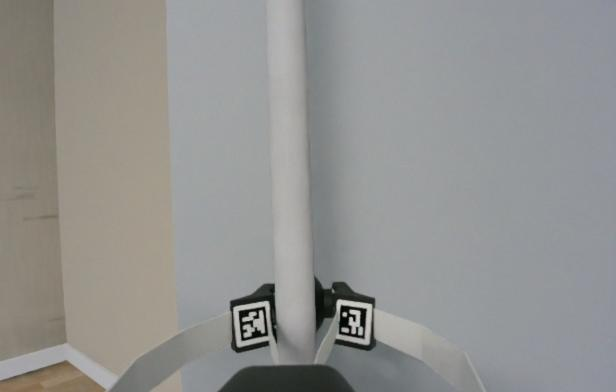

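{"op": "move", "data": {
  "r1": {"base": {"translate_m": 0.223, "strafe_m": 0.044}, "joints": {"wrist_yaw_rad": -0.254}, "speeds": {"wrist_yaw_rad": 0.09}, "pace": "slow", "contact_limits": {"translate_m": 0.8}},
  "blocking": false,
  "cameras": []
}}

{"op": "wait", "data": {
  "seconds": 5,
  "cameras": ["r1_wrist_camera"]
}}

Scene clock: 5739.87 s.
move: r1 moving
r1.base_odometry: x=-2.406 y=-0.402 heading=+1.473
r1.turned_by_wheels: +0.000
r1.turned_by_imu: +0.000
r1.base_tilt: forward=-1.5 right=+1.3
r1.lidar_m: 0.58 2.07 2.55 2.93 4.68 4.66 2.58 2.19 2.16 1.33 0.91 0.67
r1.base_status: translate_m moving; strafe_m moving
r1.joint_positions: lift_m=+0.660 arm_m=+0.200 wrist_yaw_rad=-0.064 wrist_pitch_rad=+0.002 wrist_roll_rad=+0.000 gripper_m=-0.029
r1.joint_status: wrist_yaw_rad moving
r1.measured_speeds: translate_m=+0.048 strafe_m=+0.010 rotate_rad=+0.002 lift_m=+0.000 arm_m=+0.000 wrist_yaw_rad=-0.090 wrist_pitch_rad=+0.000 wrist_roll_rad=+0.000
r1.motor_effort: lift_m=+23(23) arm_m=-4(4) wheel_0=-4(9) wheel_1=+2(4) wheel_2=-3(3)
r1.servo_current: wrist_yaw_rad=59(65) wrist_pitch_rad=46(46) wrist_roll_rad=46(59) gripper_m=72(72)
r1.contact_limits: translate_m 0.8
r1.hand_pose: x=+0.6532 y=-0.1056 z=+0.8372 quat_wxyz=(+0.999, +0.000, +0.001, -0.032) (m; r1's base frame)
r1.wrist_depth_mm: - - 241 177 246 249 250 / - - 242 244 247 249 251 / - - 243 183 247 250 252 / - - 243 245 248 249 253 / - - 244 245 248 251 253 / - - 243 180 249 251 253 / 1983 137 244 179 249 252 253
r2.base_odometry: x=-6.577 y=-2.944 heading=+1.258
r2.turned_by_wheels: +0.000
r2.turned_by_imu: +0.000
r2.base_tilt: forward=-0.6 right=+0.1
r2.lidar_m: 0.70 1.89 0.55 0.36 0.34 0.36 0.51 1.16 1.22 1.56 2.39 0.87
r2.base_status: not commanded
r2.joint_positions: lift_m=+1.060 arm_m=+0.226 wrist_yaw_rad=-0.001 wrist_pitch_rad=+1.568 wrist_roll_rad=+2.646 gripper_m=+0.050
r2.joint_status: not commanded
r2.measured_speeds: translate_m=+0.000 strafe_m=+0.000 rotate_rad=+0.000 lift_m=+0.000 arm_m=+0.000 wrist_yaw_rad=+0.000 wrist_pitch_rad=+0.000 wrist_roll_rad=+0.000
r2.motor_effort: lift_m=+21(21) arm_m=-7(7) wheel_0=-3(4) wheel_1=-3(3) wheel_2=-5(6)
r2.servo_current: wrist_yaw_rad=46(52) wrist_pitch_rad=39(46) wrist_roll_rad=46(59) gripper_m=52(52)
r2.contact_limits: arm_m 0.6; lift_m 0.15; rotate_rad 0.3
r2.hand_pose: x=+0.3977 y=-0.0874 z=+0.9496 quat_wxyz=(+0.173, +0.686, +0.173, -0.685) (m; r2's base frame)
r2.wrist_depth_mm: 1205 1205 1182 1182 1160 1182 - / 1229 1182 1182 1182 976 991 - / 1205 1229 1205 1182 960 1182 - / 1205 1205 1205 1182 1182 1182 1078 / 1229 1205 1182 1229 1205 1182 1118 / 1205 1205 191 1182 190 1182 - / 1025 125 - 112 - 1182 -
pictures: none
No camera images: "cameras" was empty.

Scene clock: 5742.90 s.
earlier move: r1 done
r1.base_odometry: x=-2.426 y=-0.188 heading=+1.472
r1.turned_by_wheels: -0.001
r1.turned_by_imu: -0.002
r1.base_tilt: forward=-1.5 right=+1.3
r1.lidar_m: 0.58 1.84 2.37 2.72 4.50 4.77 2.80 2.34 2.13 1.13 0.76 0.55
r1.base_status: done
r1.joint_positions: lift_m=+0.660 arm_m=+0.200 wrist_yaw_rad=-0.252 wrist_pitch_rad=+0.002 wrist_roll_rad=+0.000 gripper_m=-0.029
r1.joint_status: all done
r1.measured_speeds: translate_m=+0.000 strafe_m=+0.000 rotate_rad=+0.000 lift_m=+0.000 arm_m=+0.000 wrist_yaw_rad=+0.000 wrist_pitch_rad=+0.000 wrist_roll_rad=+0.000
r1.motor_effort: lift_m=+23(23) arm_m=-4(4) wheel_0=-10(13) wheel_1=-2(5) wheel_2=+0(3)
r1.servo_current: wrist_yaw_rad=33(91) wrist_pitch_rad=39(46) wrist_roll_rad=39(65) gripper_m=72(78)
r1.contact_limits: translate_m 0.8
r1.hand_pose: x=+0.6284 y=-0.1566 z=+0.8372 quat_wxyz=(+0.992, +0.000, +0.001, -0.126) (m; r1's base frame)
r1.wrist_depth_mm: - - 241 179 248 249 251 / - - 242 244 247 250 252 / - - 242 180 247 249 252 / - - 244 244 248 251 253 / - - 244 244 249 251 254 / - - 243 180 249 253 254 / - 135 245 178 249 - 255
r2.base_odometry: x=-6.577 y=-2.944 heading=+1.258
r2.turned_by_wheels: +0.000
r2.turned_by_imu: +0.000
r2.base_tilt: forward=-0.7 right=+0.0
r2.lidar_m: 0.71 1.87 0.56 0.37 0.32 0.35 0.49 1.17 1.23 1.59 2.39 0.88
r2.base_status: not commanded
r2.joint_positions: lift_m=+1.060 arm_m=+0.226 wrist_yaw_rad=-0.001 wrist_pitch_rad=+1.568 wrist_roll_rad=+2.646 gripper_m=+0.050
r2.joint_status: not commanded
r2.measured_speeds: translate_m=+0.000 strafe_m=+0.000 rotate_rad=+0.000 lift_m=+0.000 arm_m=+0.000 wrist_yaw_rad=+0.000 wrist_pitch_rad=+0.000 wrist_roll_rad=+0.000
r2.motor_effort: lift_m=+21(21) arm_m=-7(7) wheel_0=-3(4) wheel_1=-3(3) wheel_2=-6(6)
r2.servo_current: wrist_yaw_rad=46(59) wrist_pitch_rad=46(52) wrist_roll_rad=46(59) gripper_m=52(59)
r2.contact_limits: arm_m 0.6; lift_m 0.15; rotate_rad 0.3
r2.hand_pose: x=+0.3977 y=-0.0874 z=+0.9496 quat_wxyz=(+0.173, +0.686, +0.173, -0.685) (m; r2's base frame)
r2.wrist_depth_mm: 1229 1182 1205 1182 1160 1182 - / 1229 1229 1205 1182 960 960 - / 1182 1205 1205 1182 976 1182 - / 1229 1205 1182 1182 1160 1182 1098 / 1205 1205 1205 1182 1182 1182 1118 / 1229 1205 191 1205 190 1182 - / 1025 125 - 112 - 1182 -
wait: 3.03 of 5 s (r1 has come to rest)
pictures: r1_wrist_camera
Images, in order (width x height): r1_wrist_camera 616x392.

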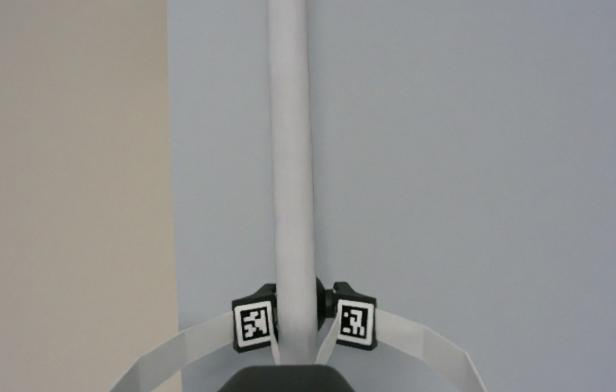

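{"op": "move", "data": {
  "r1": {"base": {"translate_m": 0.224, "strafe_m": -0.0135}, "joints": {"wrist_yaw_rad": -0.463}, "speeds": {"wrist_yaw_rad": 0.09}, "pace": "slow", "contact_limits": {"translate_m": 0.8}},
  "blocking": false,
  "cameras": []
}}

{"op": "wait", "data": {
  "seconds": 5,
  "cameras": ["r1_wrist_camera"]
}}

Scene clock: 5747.07 s.
move: r1 moving
r1.base_odometry: x=-2.424 y=-0.176 heading=+1.472
r1.turned_by_wheels: -0.001
r1.turned_by_imu: -0.001
r1.base_tilt: forward=-1.5 right=+1.3
r1.lidar_m: 0.58 1.85 2.36 2.67 4.49 4.82 2.83 2.36 2.10 1.15 0.75 0.59
r1.base_status: translate_m moving; strafe_m moving
r1.joint_positions: lift_m=+0.660 arm_m=+0.200 wrist_yaw_rad=-0.291 wrist_pitch_rad=+0.002 wrist_roll_rad=+0.000 gripper_m=-0.029
r1.joint_status: wrist_yaw_rad moving
r1.measured_speeds: translate_m=+0.048 strafe_m=-0.003 rotate_rad=+0.002 lift_m=+0.000 arm_m=+0.000 wrist_yaw_rad=-0.090 wrist_pitch_rad=+0.000 wrist_roll_rad=+0.000
r1.motor_effort: lift_m=+23(23) arm_m=-4(4) wheel_0=-8(11) wheel_1=+2(2) wheel_2=-5(5)
r1.servo_current: wrist_yaw_rad=59(85) wrist_pitch_rad=46(46) wrist_roll_rad=52(59) gripper_m=72(72)
r1.contact_limits: translate_m 0.8
r1.hand_pose: x=+0.6222 y=-0.1664 z=+0.8372 quat_wxyz=(+0.989, +0.000, +0.001, -0.145) (m; r1's base frame)
r1.wrist_depth_mm: - - 240 177 247 250 251 / - - 242 244 247 250 252 / - - 242 182 248 250 252 / - - 243 182 248 251 254 / - - 244 244 249 252 254 / - - 243 179 249 252 254 / - 137 244 179 249 254 254
r2.base_odometry: x=-6.577 y=-2.944 heading=+1.258
r2.turned_by_wheels: +0.000
r2.turned_by_imu: +0.000
r2.base_tilt: forward=-0.7 right=+0.0
r2.lidar_m: 0.71 1.86 0.54 0.36 0.33 0.35 0.51 1.17 1.21 1.58 2.39 0.89
r2.base_status: not commanded
r2.joint_positions: lift_m=+1.060 arm_m=+0.226 wrist_yaw_rad=-0.001 wrist_pitch_rad=+1.568 wrist_roll_rad=+2.646 gripper_m=+0.050
r2.joint_status: not commanded
r2.measured_speeds: translate_m=+0.000 strafe_m=+0.000 rotate_rad=+0.000 lift_m=+0.000 arm_m=+0.000 wrist_yaw_rad=+0.000 wrist_pitch_rad=+0.000 wrist_roll_rad=+0.000
r2.motor_effort: lift_m=+21(21) arm_m=-7(7) wheel_0=-3(4) wheel_1=-3(3) wheel_2=-6(6)
r2.servo_current: wrist_yaw_rad=46(65) wrist_pitch_rad=39(46) wrist_roll_rad=39(46) gripper_m=52(52)
r2.contact_limits: arm_m 0.6; lift_m 0.15; rotate_rad 0.3
r2.hand_pose: x=+0.3977 y=-0.0874 z=+0.9496 quat_wxyz=(+0.173, +0.686, +0.173, -0.685) (m; r2's base frame)
r2.wrist_depth_mm: 1229 1205 1229 1182 1205 1182 - / 1182 1205 1205 1182 946 991 - / 1205 1182 1205 1205 976 1205 - / 1229 1205 1205 1182 1182 1205 1098 / 1229 1205 1182 1205 1182 1205 1118 / 1205 1205 191 1205 190 1182 - / 1025 125 - 112 - 1229 -
pictures: none
No camera images: "cameras" was empty.

Scene clock: 5750.10 s.
earlier move: r1 done
r1.base_odometry: x=-2.390 y=+0.034 heading=+1.471
r1.turned_by_wheels: -0.001
r1.turned_by_imu: -0.003
r1.base_tilt: forward=-1.5 right=+1.3
r1.lidar_m: 0.63 1.51 2.25 2.51 4.20 4.98 2.99 2.49 1.76 0.94 0.65 0.54
r1.base_status: done
r1.joint_positions: lift_m=+0.660 arm_m=+0.200 wrist_yaw_rad=-0.460 wrist_pitch_rad=+0.002 wrist_roll_rad=+0.000 gripper_m=-0.029
r1.joint_status: all done
r1.measured_speeds: translate_m=+0.000 strafe_m=+0.000 rotate_rad=+0.000 lift_m=+0.000 arm_m=+0.000 wrist_yaw_rad=+0.000 wrist_pitch_rad=+0.000 wrist_roll_rad=+0.000
r1.motor_effort: lift_m=+23(23) arm_m=-4(4) wheel_0=-14(15) wheel_1=-2(3) wheel_2=-3(6)
r1.servo_current: wrist_yaw_rad=52(91) wrist_pitch_rad=46(52) wrist_roll_rad=46(65) gripper_m=72(78)
r1.contact_limits: translate_m 0.8
r1.hand_pose: x=+0.5905 y=-0.2064 z=+0.8372 quat_wxyz=(+0.974, +0.000, +0.001, -0.228) (m; r1's base frame)
r1.wrist_depth_mm: - - 243 179 245 247 247 / - - 243 244 246 248 248 / - - 243 180 246 247 248 / - - 245 245 246 248 250 / - - 244 245 248 249 250 / - - 245 180 247 249 250 / - 135 246 181 248 251 251
r2.base_odometry: x=-6.577 y=-2.944 heading=+1.258
r2.turned_by_wheels: +0.000
r2.turned_by_imu: +0.000
r2.base_tilt: forward=-0.7 right=+0.0
r2.lidar_m: 0.71 1.87 0.57 0.39 0.35 0.35 0.49 1.16 1.20 1.59 2.41 0.88
r2.base_status: not commanded
r2.joint_positions: lift_m=+1.060 arm_m=+0.226 wrist_yaw_rad=-0.001 wrist_pitch_rad=+1.568 wrist_roll_rad=+2.646 gripper_m=+0.050
r2.joint_status: not commanded
r2.measured_speeds: translate_m=+0.000 strafe_m=+0.000 rotate_rad=+0.000 lift_m=+0.000 arm_m=+0.000 wrist_yaw_rad=+0.000 wrist_pitch_rad=+0.000 wrist_roll_rad=+0.000
r2.motor_effort: lift_m=+21(21) arm_m=-7(7) wheel_0=-4(4) wheel_1=-2(3) wheel_2=-5(6)
r2.servo_current: wrist_yaw_rad=52(65) wrist_pitch_rad=39(46) wrist_roll_rad=52(59) gripper_m=59(59)
r2.contact_limits: arm_m 0.6; lift_m 0.15; rotate_rad 0.3
r2.hand_pose: x=+0.3977 y=-0.0874 z=+0.9496 quat_wxyz=(+0.173, +0.686, +0.173, -0.685) (m; r2's base frame)
r2.wrist_depth_mm: 1205 1205 1229 1205 1160 1205 - / 1229 1182 1182 1205 976 976 - / 1205 1205 1205 1182 976 1182 - / 1182 1229 1182 1182 1205 1205 1098 / 1229 1205 1205 1205 1182 1205 1118 / 1205 1182 191 1205 190 1160 - / 1025 125 - 112 - 1182 -
wait: 3.03 of 5 s (r1 has come to rest)
pictures: r1_wrist_camera
Images, in order (width x height): r1_wrist_camera 616x392.

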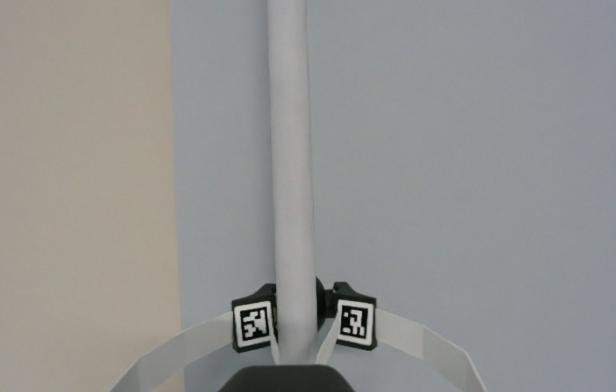

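{"op": "move", "data": {
  "r1": {"base": {"translate_m": 0.171, "strafe_m": -0.022}, "joints": {"wrist_yaw_rad": -0.687}, "speeds": {"wrist_yaw_rad": 0.12}, "pace": "slow", "contact_limits": {"translate_m": 0.8}},
  "blocking": false,
  "cameras": []
}}

{"op": "wait", "data": {
  "seconds": 5,
  "cameras": ["r1_wrist_camera", "r1_head_camera"]
}}

Scene clock: 5757.80 s.
move: r1 moving
r1.base_odometry: x=-2.387 y=+0.046 heading=+1.470
r1.turned_by_wheels: -0.001
r1.turned_by_imu: -0.002
r1.base_tilt: forward=-1.6 right=+1.3
r1.lidar_m: 0.63 1.46 2.24 2.53 4.16 5.00 2.96 2.50 1.71 0.92 0.67 0.53
r1.base_status: translate_m moving; strafe_m moving
r1.joint_positions: lift_m=+0.660 arm_m=+0.200 wrist_yaw_rad=-0.513 wrist_pitch_rad=+0.002 wrist_roll_rad=+0.000 gripper_m=-0.029
r1.joint_status: wrist_yaw_rad moving
r1.measured_speeds: translate_m=+0.049 strafe_m=-0.007 rotate_rad=+0.001 lift_m=+0.000 arm_m=+0.000 wrist_yaw_rad=-0.120 wrist_pitch_rad=+0.000 wrist_roll_rad=+0.000
r1.motor_effort: lift_m=+23(23) arm_m=-4(4) wheel_0=-8(15) wheel_1=-1(2) wheel_2=-8(8)
r1.servo_current: wrist_yaw_rad=33(72) wrist_pitch_rad=46(46) wrist_roll_rad=46(59) gripper_m=72(72)
r1.contact_limits: translate_m 0.8
r1.hand_pose: x=+0.5793 y=-0.2177 z=+0.8372 quat_wxyz=(+0.967, +0.000, +0.001, -0.254) (m; r1's base frame)
r1.wrist_depth_mm: - - 242 178 246 248 249 / - - 243 244 246 248 249 / - - 243 182 247 248 250 / - - 243 183 247 249 251 / - - 244 245 248 250 251 / - - 244 181 248 250 252 / - 136 245 179 248 251 252
r2.base_odometry: x=-6.577 y=-2.944 heading=+1.258
r2.turned_by_wheels: +0.000
r2.turned_by_imu: +0.000
r2.base_tilt: forward=-0.6 right=+0.1
r2.lidar_m: 0.70 1.87 0.56 0.36 0.33 0.35 0.49 1.16 1.22 1.58 2.38 0.91
r2.base_status: not commanded
r2.joint_positions: lift_m=+1.060 arm_m=+0.226 wrist_yaw_rad=-0.001 wrist_pitch_rad=+1.568 wrist_roll_rad=+2.646 gripper_m=+0.050
r2.joint_status: not commanded
r2.measured_speeds: translate_m=+0.000 strafe_m=+0.000 rotate_rad=+0.000 lift_m=+0.000 arm_m=+0.000 wrist_yaw_rad=+0.000 wrist_pitch_rad=+0.000 wrist_roll_rad=+0.000
r2.motor_effort: lift_m=+21(21) arm_m=-7(7) wheel_0=-3(4) wheel_1=-3(3) wheel_2=-6(6)
r2.servo_current: wrist_yaw_rad=52(52) wrist_pitch_rad=46(46) wrist_roll_rad=46(59) gripper_m=52(59)
r2.contact_limits: arm_m 0.6; lift_m 0.15; rotate_rad 0.3
r2.hand_pose: x=+0.3977 y=-0.0874 z=+0.9496 quat_wxyz=(+0.173, +0.686, +0.173, -0.685) (m; r2's base frame)
r2.wrist_depth_mm: 1229 1229 1205 1205 1182 1182 - / 1205 1229 1205 1182 960 976 - / 1205 1205 1205 1160 976 1182 - / 1205 1205 1205 1205 1182 1182 1098 / 1205 1205 1182 1182 1205 1160 1118 / 1229 1182 190 1182 190 1138 - / 1042 125 - 112 - 1182 -
pictures: none
No camera images: "cameras" was empty.

Scene clock: 5760.37 s.
earlier move: r1 done
r1.base_odometry: x=-2.351 y=+0.202 heading=+1.469
r1.turned_by_wheels: -0.001
r1.turned_by_imu: -0.002
r1.base_tilt: forward=-1.6 right=+1.3
r1.lidar_m: 0.73 1.22 2.14 2.43 3.99 5.12 3.10 2.57 1.46 0.76 0.59 0.51
r1.base_status: done
r1.joint_positions: lift_m=+0.660 arm_m=+0.200 wrist_yaw_rad=-0.686 wrist_pitch_rad=+0.002 wrist_roll_rad=+0.000 gripper_m=-0.029
r1.joint_status: all done
r1.measured_speeds: translate_m=+0.000 strafe_m=+0.000 rotate_rad=+0.000 lift_m=+0.000 arm_m=+0.000 wrist_yaw_rad=+0.000 wrist_pitch_rad=+0.000 wrist_roll_rad=+0.000
r1.motor_effort: lift_m=+23(23) arm_m=-4(4) wheel_0=-15(15) wheel_1=-2(5) wheel_2=-5(8)
r1.servo_current: wrist_yaw_rad=33(91) wrist_pitch_rad=46(52) wrist_roll_rad=39(72) gripper_m=72(78)
r1.contact_limits: translate_m 0.8
r1.hand_pose: x=+0.5387 y=-0.2503 z=+0.8372 quat_wxyz=(+0.942, +0.000, +0.001, -0.336) (m; r1's base frame)
r1.wrist_depth_mm: 338 334 240 241 247 252 256 / 340 336 241 242 248 253 256 / 340 336 241 183 249 253 257 / 340 338 241 243 250 254 257 / 340 338 242 182 250 255 258 / 342 340 241 183 250 255 259 / 340 327 242 183 251 257 260
r2.base_odometry: x=-6.577 y=-2.944 heading=+1.258
r2.turned_by_wheels: +0.000
r2.turned_by_imu: +0.000
r2.base_tilt: forward=-0.7 right=+0.1
r2.lidar_m: 0.67 1.87 0.57 0.36 0.33 0.36 0.49 1.18 1.23 1.58 2.38 0.85
r2.base_status: not commanded
r2.joint_positions: lift_m=+1.060 arm_m=+0.226 wrist_yaw_rad=-0.001 wrist_pitch_rad=+1.568 wrist_roll_rad=+2.646 gripper_m=+0.050
r2.joint_status: not commanded
r2.measured_speeds: translate_m=+0.000 strafe_m=+0.000 rotate_rad=+0.000 lift_m=+0.000 arm_m=+0.000 wrist_yaw_rad=+0.000 wrist_pitch_rad=+0.000 wrist_roll_rad=+0.000
r2.motor_effort: lift_m=+21(21) arm_m=-7(7) wheel_0=-4(4) wheel_1=-3(3) wheel_2=-6(6)
r2.servo_current: wrist_yaw_rad=39(59) wrist_pitch_rad=46(52) wrist_roll_rad=52(59) gripper_m=52(59)
r2.contact_limits: arm_m 0.6; lift_m 0.15; rotate_rad 0.3
r2.hand_pose: x=+0.3977 y=-0.0874 z=+0.9496 quat_wxyz=(+0.173, +0.686, +0.173, -0.685) (m; r2's base frame)
r2.wrist_depth_mm: 1182 1205 1205 1182 1182 1182 - / 1205 1205 1229 1229 976 976 - / 1160 1205 1205 1160 976 1160 - / 1182 1205 1182 1182 1182 1182 1098 / 1229 1205 1205 1205 1182 1160 1098 / 1229 1182 190 1182 190 1182 - / 1008 125 - 112 - 1182 -
wait: 2.57 of 5 s (r1 has come to rest)
pictures: r1_head_camera, r1_wrist_camera
Images, in order (width x height): r1_head_camera 420x560, r1_wrist_camera 616x392.

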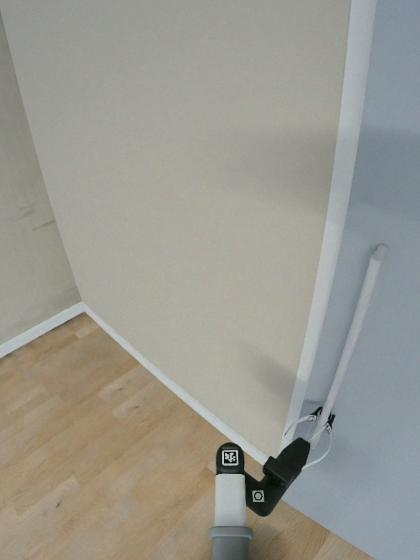

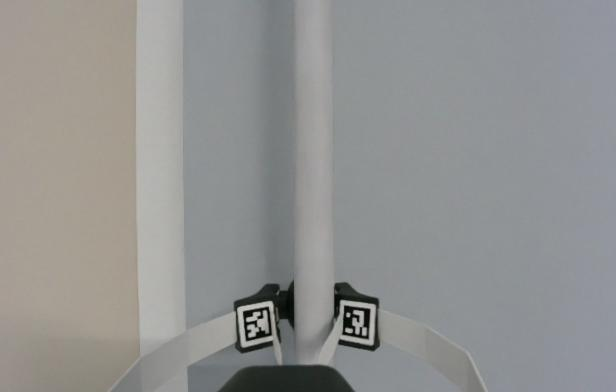

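{"op": "move", "data": {
  "r1": {"base": {"translate_m": 0.06, "strafe_m": -0.045}, "joints": {"wrist_yaw_rad": -0.75}, "speeds": {"wrist_yaw_rad": 0.08}, "pace": "slow", "contact_limits": {"translate_m": 0.6}},
  "blocking": false,
  "cameras": []
}}

{"op": "wait", "data": {
  "seconds": 5,
  "cameras": ["r1_wrist_camera", "r1_head_camera", "r1_head_right_camera"]
}}

Scene clock: 5769.33 s.
move: r1 moving
r1.base_odometry: x=-2.342 y=+0.211 heading=+1.468
r1.turned_by_wheels: -0.001
r1.turned_by_imu: -0.001
r1.base_tilt: forward=-1.6 right=+1.3
r1.lidar_m: 0.73 1.20 2.12 2.42 4.02 5.12 3.11 2.62 1.43 0.75 0.56 0.51
r1.base_status: translate_m moving; strafe_m moving
r1.joint_positions: lift_m=+0.660 arm_m=+0.200 wrist_yaw_rad=-0.719 wrist_pitch_rad=+0.002 wrist_roll_rad=+0.000 gripper_m=-0.029
r1.joint_status: wrist_yaw_rad moving
r1.measured_speeds: translate_m=+0.042 strafe_m=-0.032 rotate_rad=+0.004 lift_m=+0.000 arm_m=+0.000 wrist_yaw_rad=-0.080 wrist_pitch_rad=+0.000 wrist_roll_rad=+0.000
r1.motor_effort: lift_m=+23(23) arm_m=-4(4) wheel_0=-1(15) wheel_1=-4(7) wheel_2=-8(8)
r1.servo_current: wrist_yaw_rad=59(65) wrist_pitch_rad=39(52) wrist_roll_rad=52(59) gripper_m=72(78)
r1.contact_limits: translate_m 0.6
r1.hand_pose: x=+0.5303 y=-0.2558 z=+0.8372 quat_wxyz=(+0.936, +0.000, +0.001, -0.352) (m; r1's base frame)
r1.wrist_depth_mm: 324 310 238 241 247 253 258 / 324 312 239 242 248 254 258 / 327 312 240 177 249 254 257 / 327 314 239 243 250 255 259 / 329 314 240 178 250 256 259 / 329 314 239 178 251 256 260 / 329 317 242 179 251 258 263
r2.base_odometry: x=-6.577 y=-2.944 heading=+1.258
r2.turned_by_wheels: +0.000
r2.turned_by_imu: +0.000
r2.base_tilt: forward=-0.7 right=+0.1
r2.lidar_m: 0.70 1.89 0.57 0.37 0.34 0.36 0.49 1.17 1.23 1.56 2.40 0.88
r2.base_status: not commanded
r2.joint_positions: lift_m=+1.060 arm_m=+0.226 wrist_yaw_rad=-0.001 wrist_pitch_rad=+1.568 wrist_roll_rad=+2.646 gripper_m=+0.050
r2.joint_status: not commanded
r2.measured_speeds: translate_m=+0.000 strafe_m=+0.000 rotate_rad=+0.000 lift_m=+0.000 arm_m=+0.000 wrist_yaw_rad=+0.000 wrist_pitch_rad=+0.000 wrist_roll_rad=+0.000
r2.motor_effort: lift_m=+21(21) arm_m=-7(7) wheel_0=-3(4) wheel_1=-3(3) wheel_2=-6(6)
r2.servo_current: wrist_yaw_rad=52(65) wrist_pitch_rad=39(46) wrist_roll_rad=59(59) gripper_m=46(59)
r2.contact_limits: arm_m 0.6; lift_m 0.15; rotate_rad 0.3
r2.hand_pose: x=+0.3977 y=-0.0874 z=+0.9496 quat_wxyz=(+0.173, +0.686, +0.173, -0.685) (m; r2's base frame)
r2.wrist_depth_mm: 1229 1205 1182 1182 1182 1182 - / 1205 1205 1205 1182 946 976 - / 1229 1205 1205 1205 976 1160 - / 1229 1229 1229 1205 1205 1182 1098 / 1229 1205 1205 1182 1182 1160 1098 / 1229 1205 191 1182 190 1160 - / 1025 125 - 112 - 1182 -
pictures: none
No camera images: "cameras" was empty.

Scene clock: 5770.77 s.
earlier move: r1 done
r1.base_odometry: x=-2.300 y=+0.257 heading=+1.468
r1.turned_by_wheels: +0.000
r1.turned_by_imu: -0.001
r1.base_tilt: forward=-1.5 right=+1.3
r1.lidar_m: 0.63 1.09 2.15 2.39 3.98 5.17 3.11 2.60 1.30 0.70 0.55 0.53
r1.base_status: done
r1.joint_positions: lift_m=+0.660 arm_m=+0.200 wrist_yaw_rad=-0.745 wrist_pitch_rad=+0.002 wrist_roll_rad=+0.000 gripper_m=-0.029
r1.joint_status: all done
r1.measured_speeds: translate_m=+0.000 strafe_m=+0.000 rotate_rad=+0.000 lift_m=+0.000 arm_m=+0.000 wrist_yaw_rad=+0.000 wrist_pitch_rad=+0.000 wrist_roll_rad=+0.000
r1.motor_effort: lift_m=+23(23) arm_m=-4(4) wheel_0=-8(15) wheel_1=-5(7) wheel_2=+0(8)
r1.servo_current: wrist_yaw_rad=59(72) wrist_pitch_rad=46(52) wrist_roll_rad=52(72) gripper_m=65(78)
r1.contact_limits: translate_m 0.6
r1.hand_pose: x=+0.5237 y=-0.2597 z=+0.8372 quat_wxyz=(+0.931, +0.000, +0.001, -0.364) (m; r1's base frame)
r1.wrist_depth_mm: 259 247 242 177 243 246 246 / 260 248 243 243 246 245 247 / 262 249 243 179 245 246 246 / 262 248 244 245 246 247 248 / 263 250 245 245 247 248 249 / 264 250 244 180 247 248 250 / 263 250 246 177 248 249 249
r2.base_odometry: x=-6.577 y=-2.944 heading=+1.258
r2.turned_by_wheels: +0.000
r2.turned_by_imu: +0.000
r2.base_tilt: forward=-0.7 right=+0.1
r2.lidar_m: 0.70 1.88 0.57 0.36 0.32 0.35 0.49 1.15 1.21 1.60 2.40 0.88
r2.base_status: not commanded
r2.joint_positions: lift_m=+1.060 arm_m=+0.226 wrist_yaw_rad=-0.001 wrist_pitch_rad=+1.568 wrist_roll_rad=+2.646 gripper_m=+0.050
r2.joint_status: not commanded
r2.measured_speeds: translate_m=+0.000 strafe_m=+0.000 rotate_rad=+0.000 lift_m=+0.000 arm_m=+0.000 wrist_yaw_rad=+0.000 wrist_pitch_rad=+0.000 wrist_roll_rad=+0.000
r2.motor_effort: lift_m=+21(21) arm_m=-7(7) wheel_0=-3(4) wheel_1=-3(3) wheel_2=-6(6)
r2.servo_current: wrist_yaw_rad=39(65) wrist_pitch_rad=39(46) wrist_roll_rad=52(65) gripper_m=52(59)
r2.contact_limits: arm_m 0.6; lift_m 0.15; rotate_rad 0.3
r2.hand_pose: x=+0.3977 y=-0.0874 z=+0.9496 quat_wxyz=(+0.173, +0.686, +0.173, -0.685) (m; r2's base frame)
r2.wrist_depth_mm: 1205 1205 1205 1205 1182 1182 - / 1205 1205 1182 1205 976 976 - / 1205 1205 1182 1205 976 1182 - / 1229 1182 1182 1160 1160 1182 1098 / 1205 1205 1182 1182 1160 1205 1138 / 1229 1229 191 1182 189 1182 - / 1042 125 - 112 - 1205 -
wait: 1.43 of 5 s (r1 has come to rest)
pictures: r1_head_camera, r1_head_right_camera, r1_wrist_camera
Images, in order (width x height): r1_head_camera 420x560, r1_head_right_camera 420x672, r1_wrist_camera 616x392.

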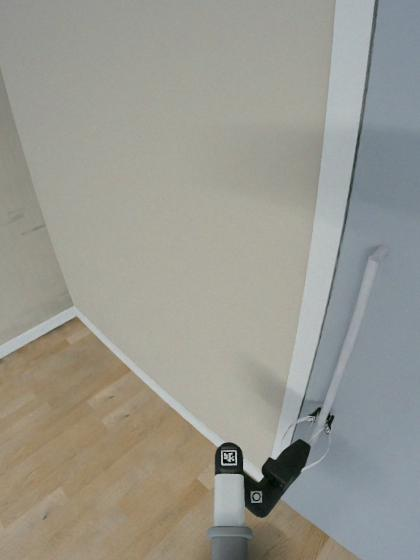

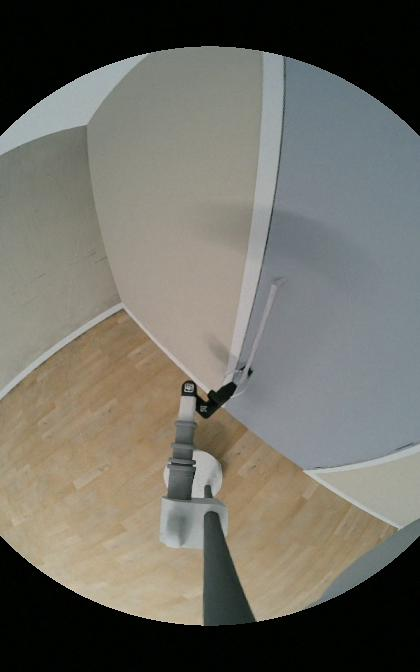

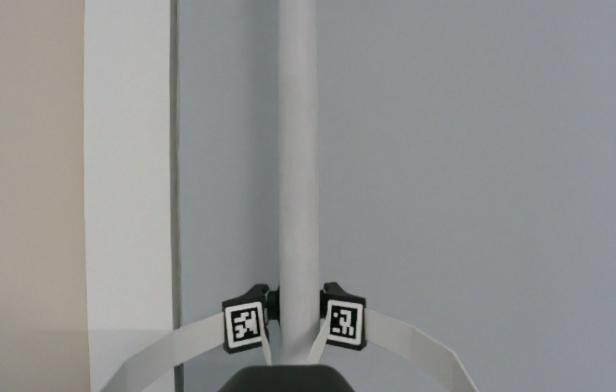

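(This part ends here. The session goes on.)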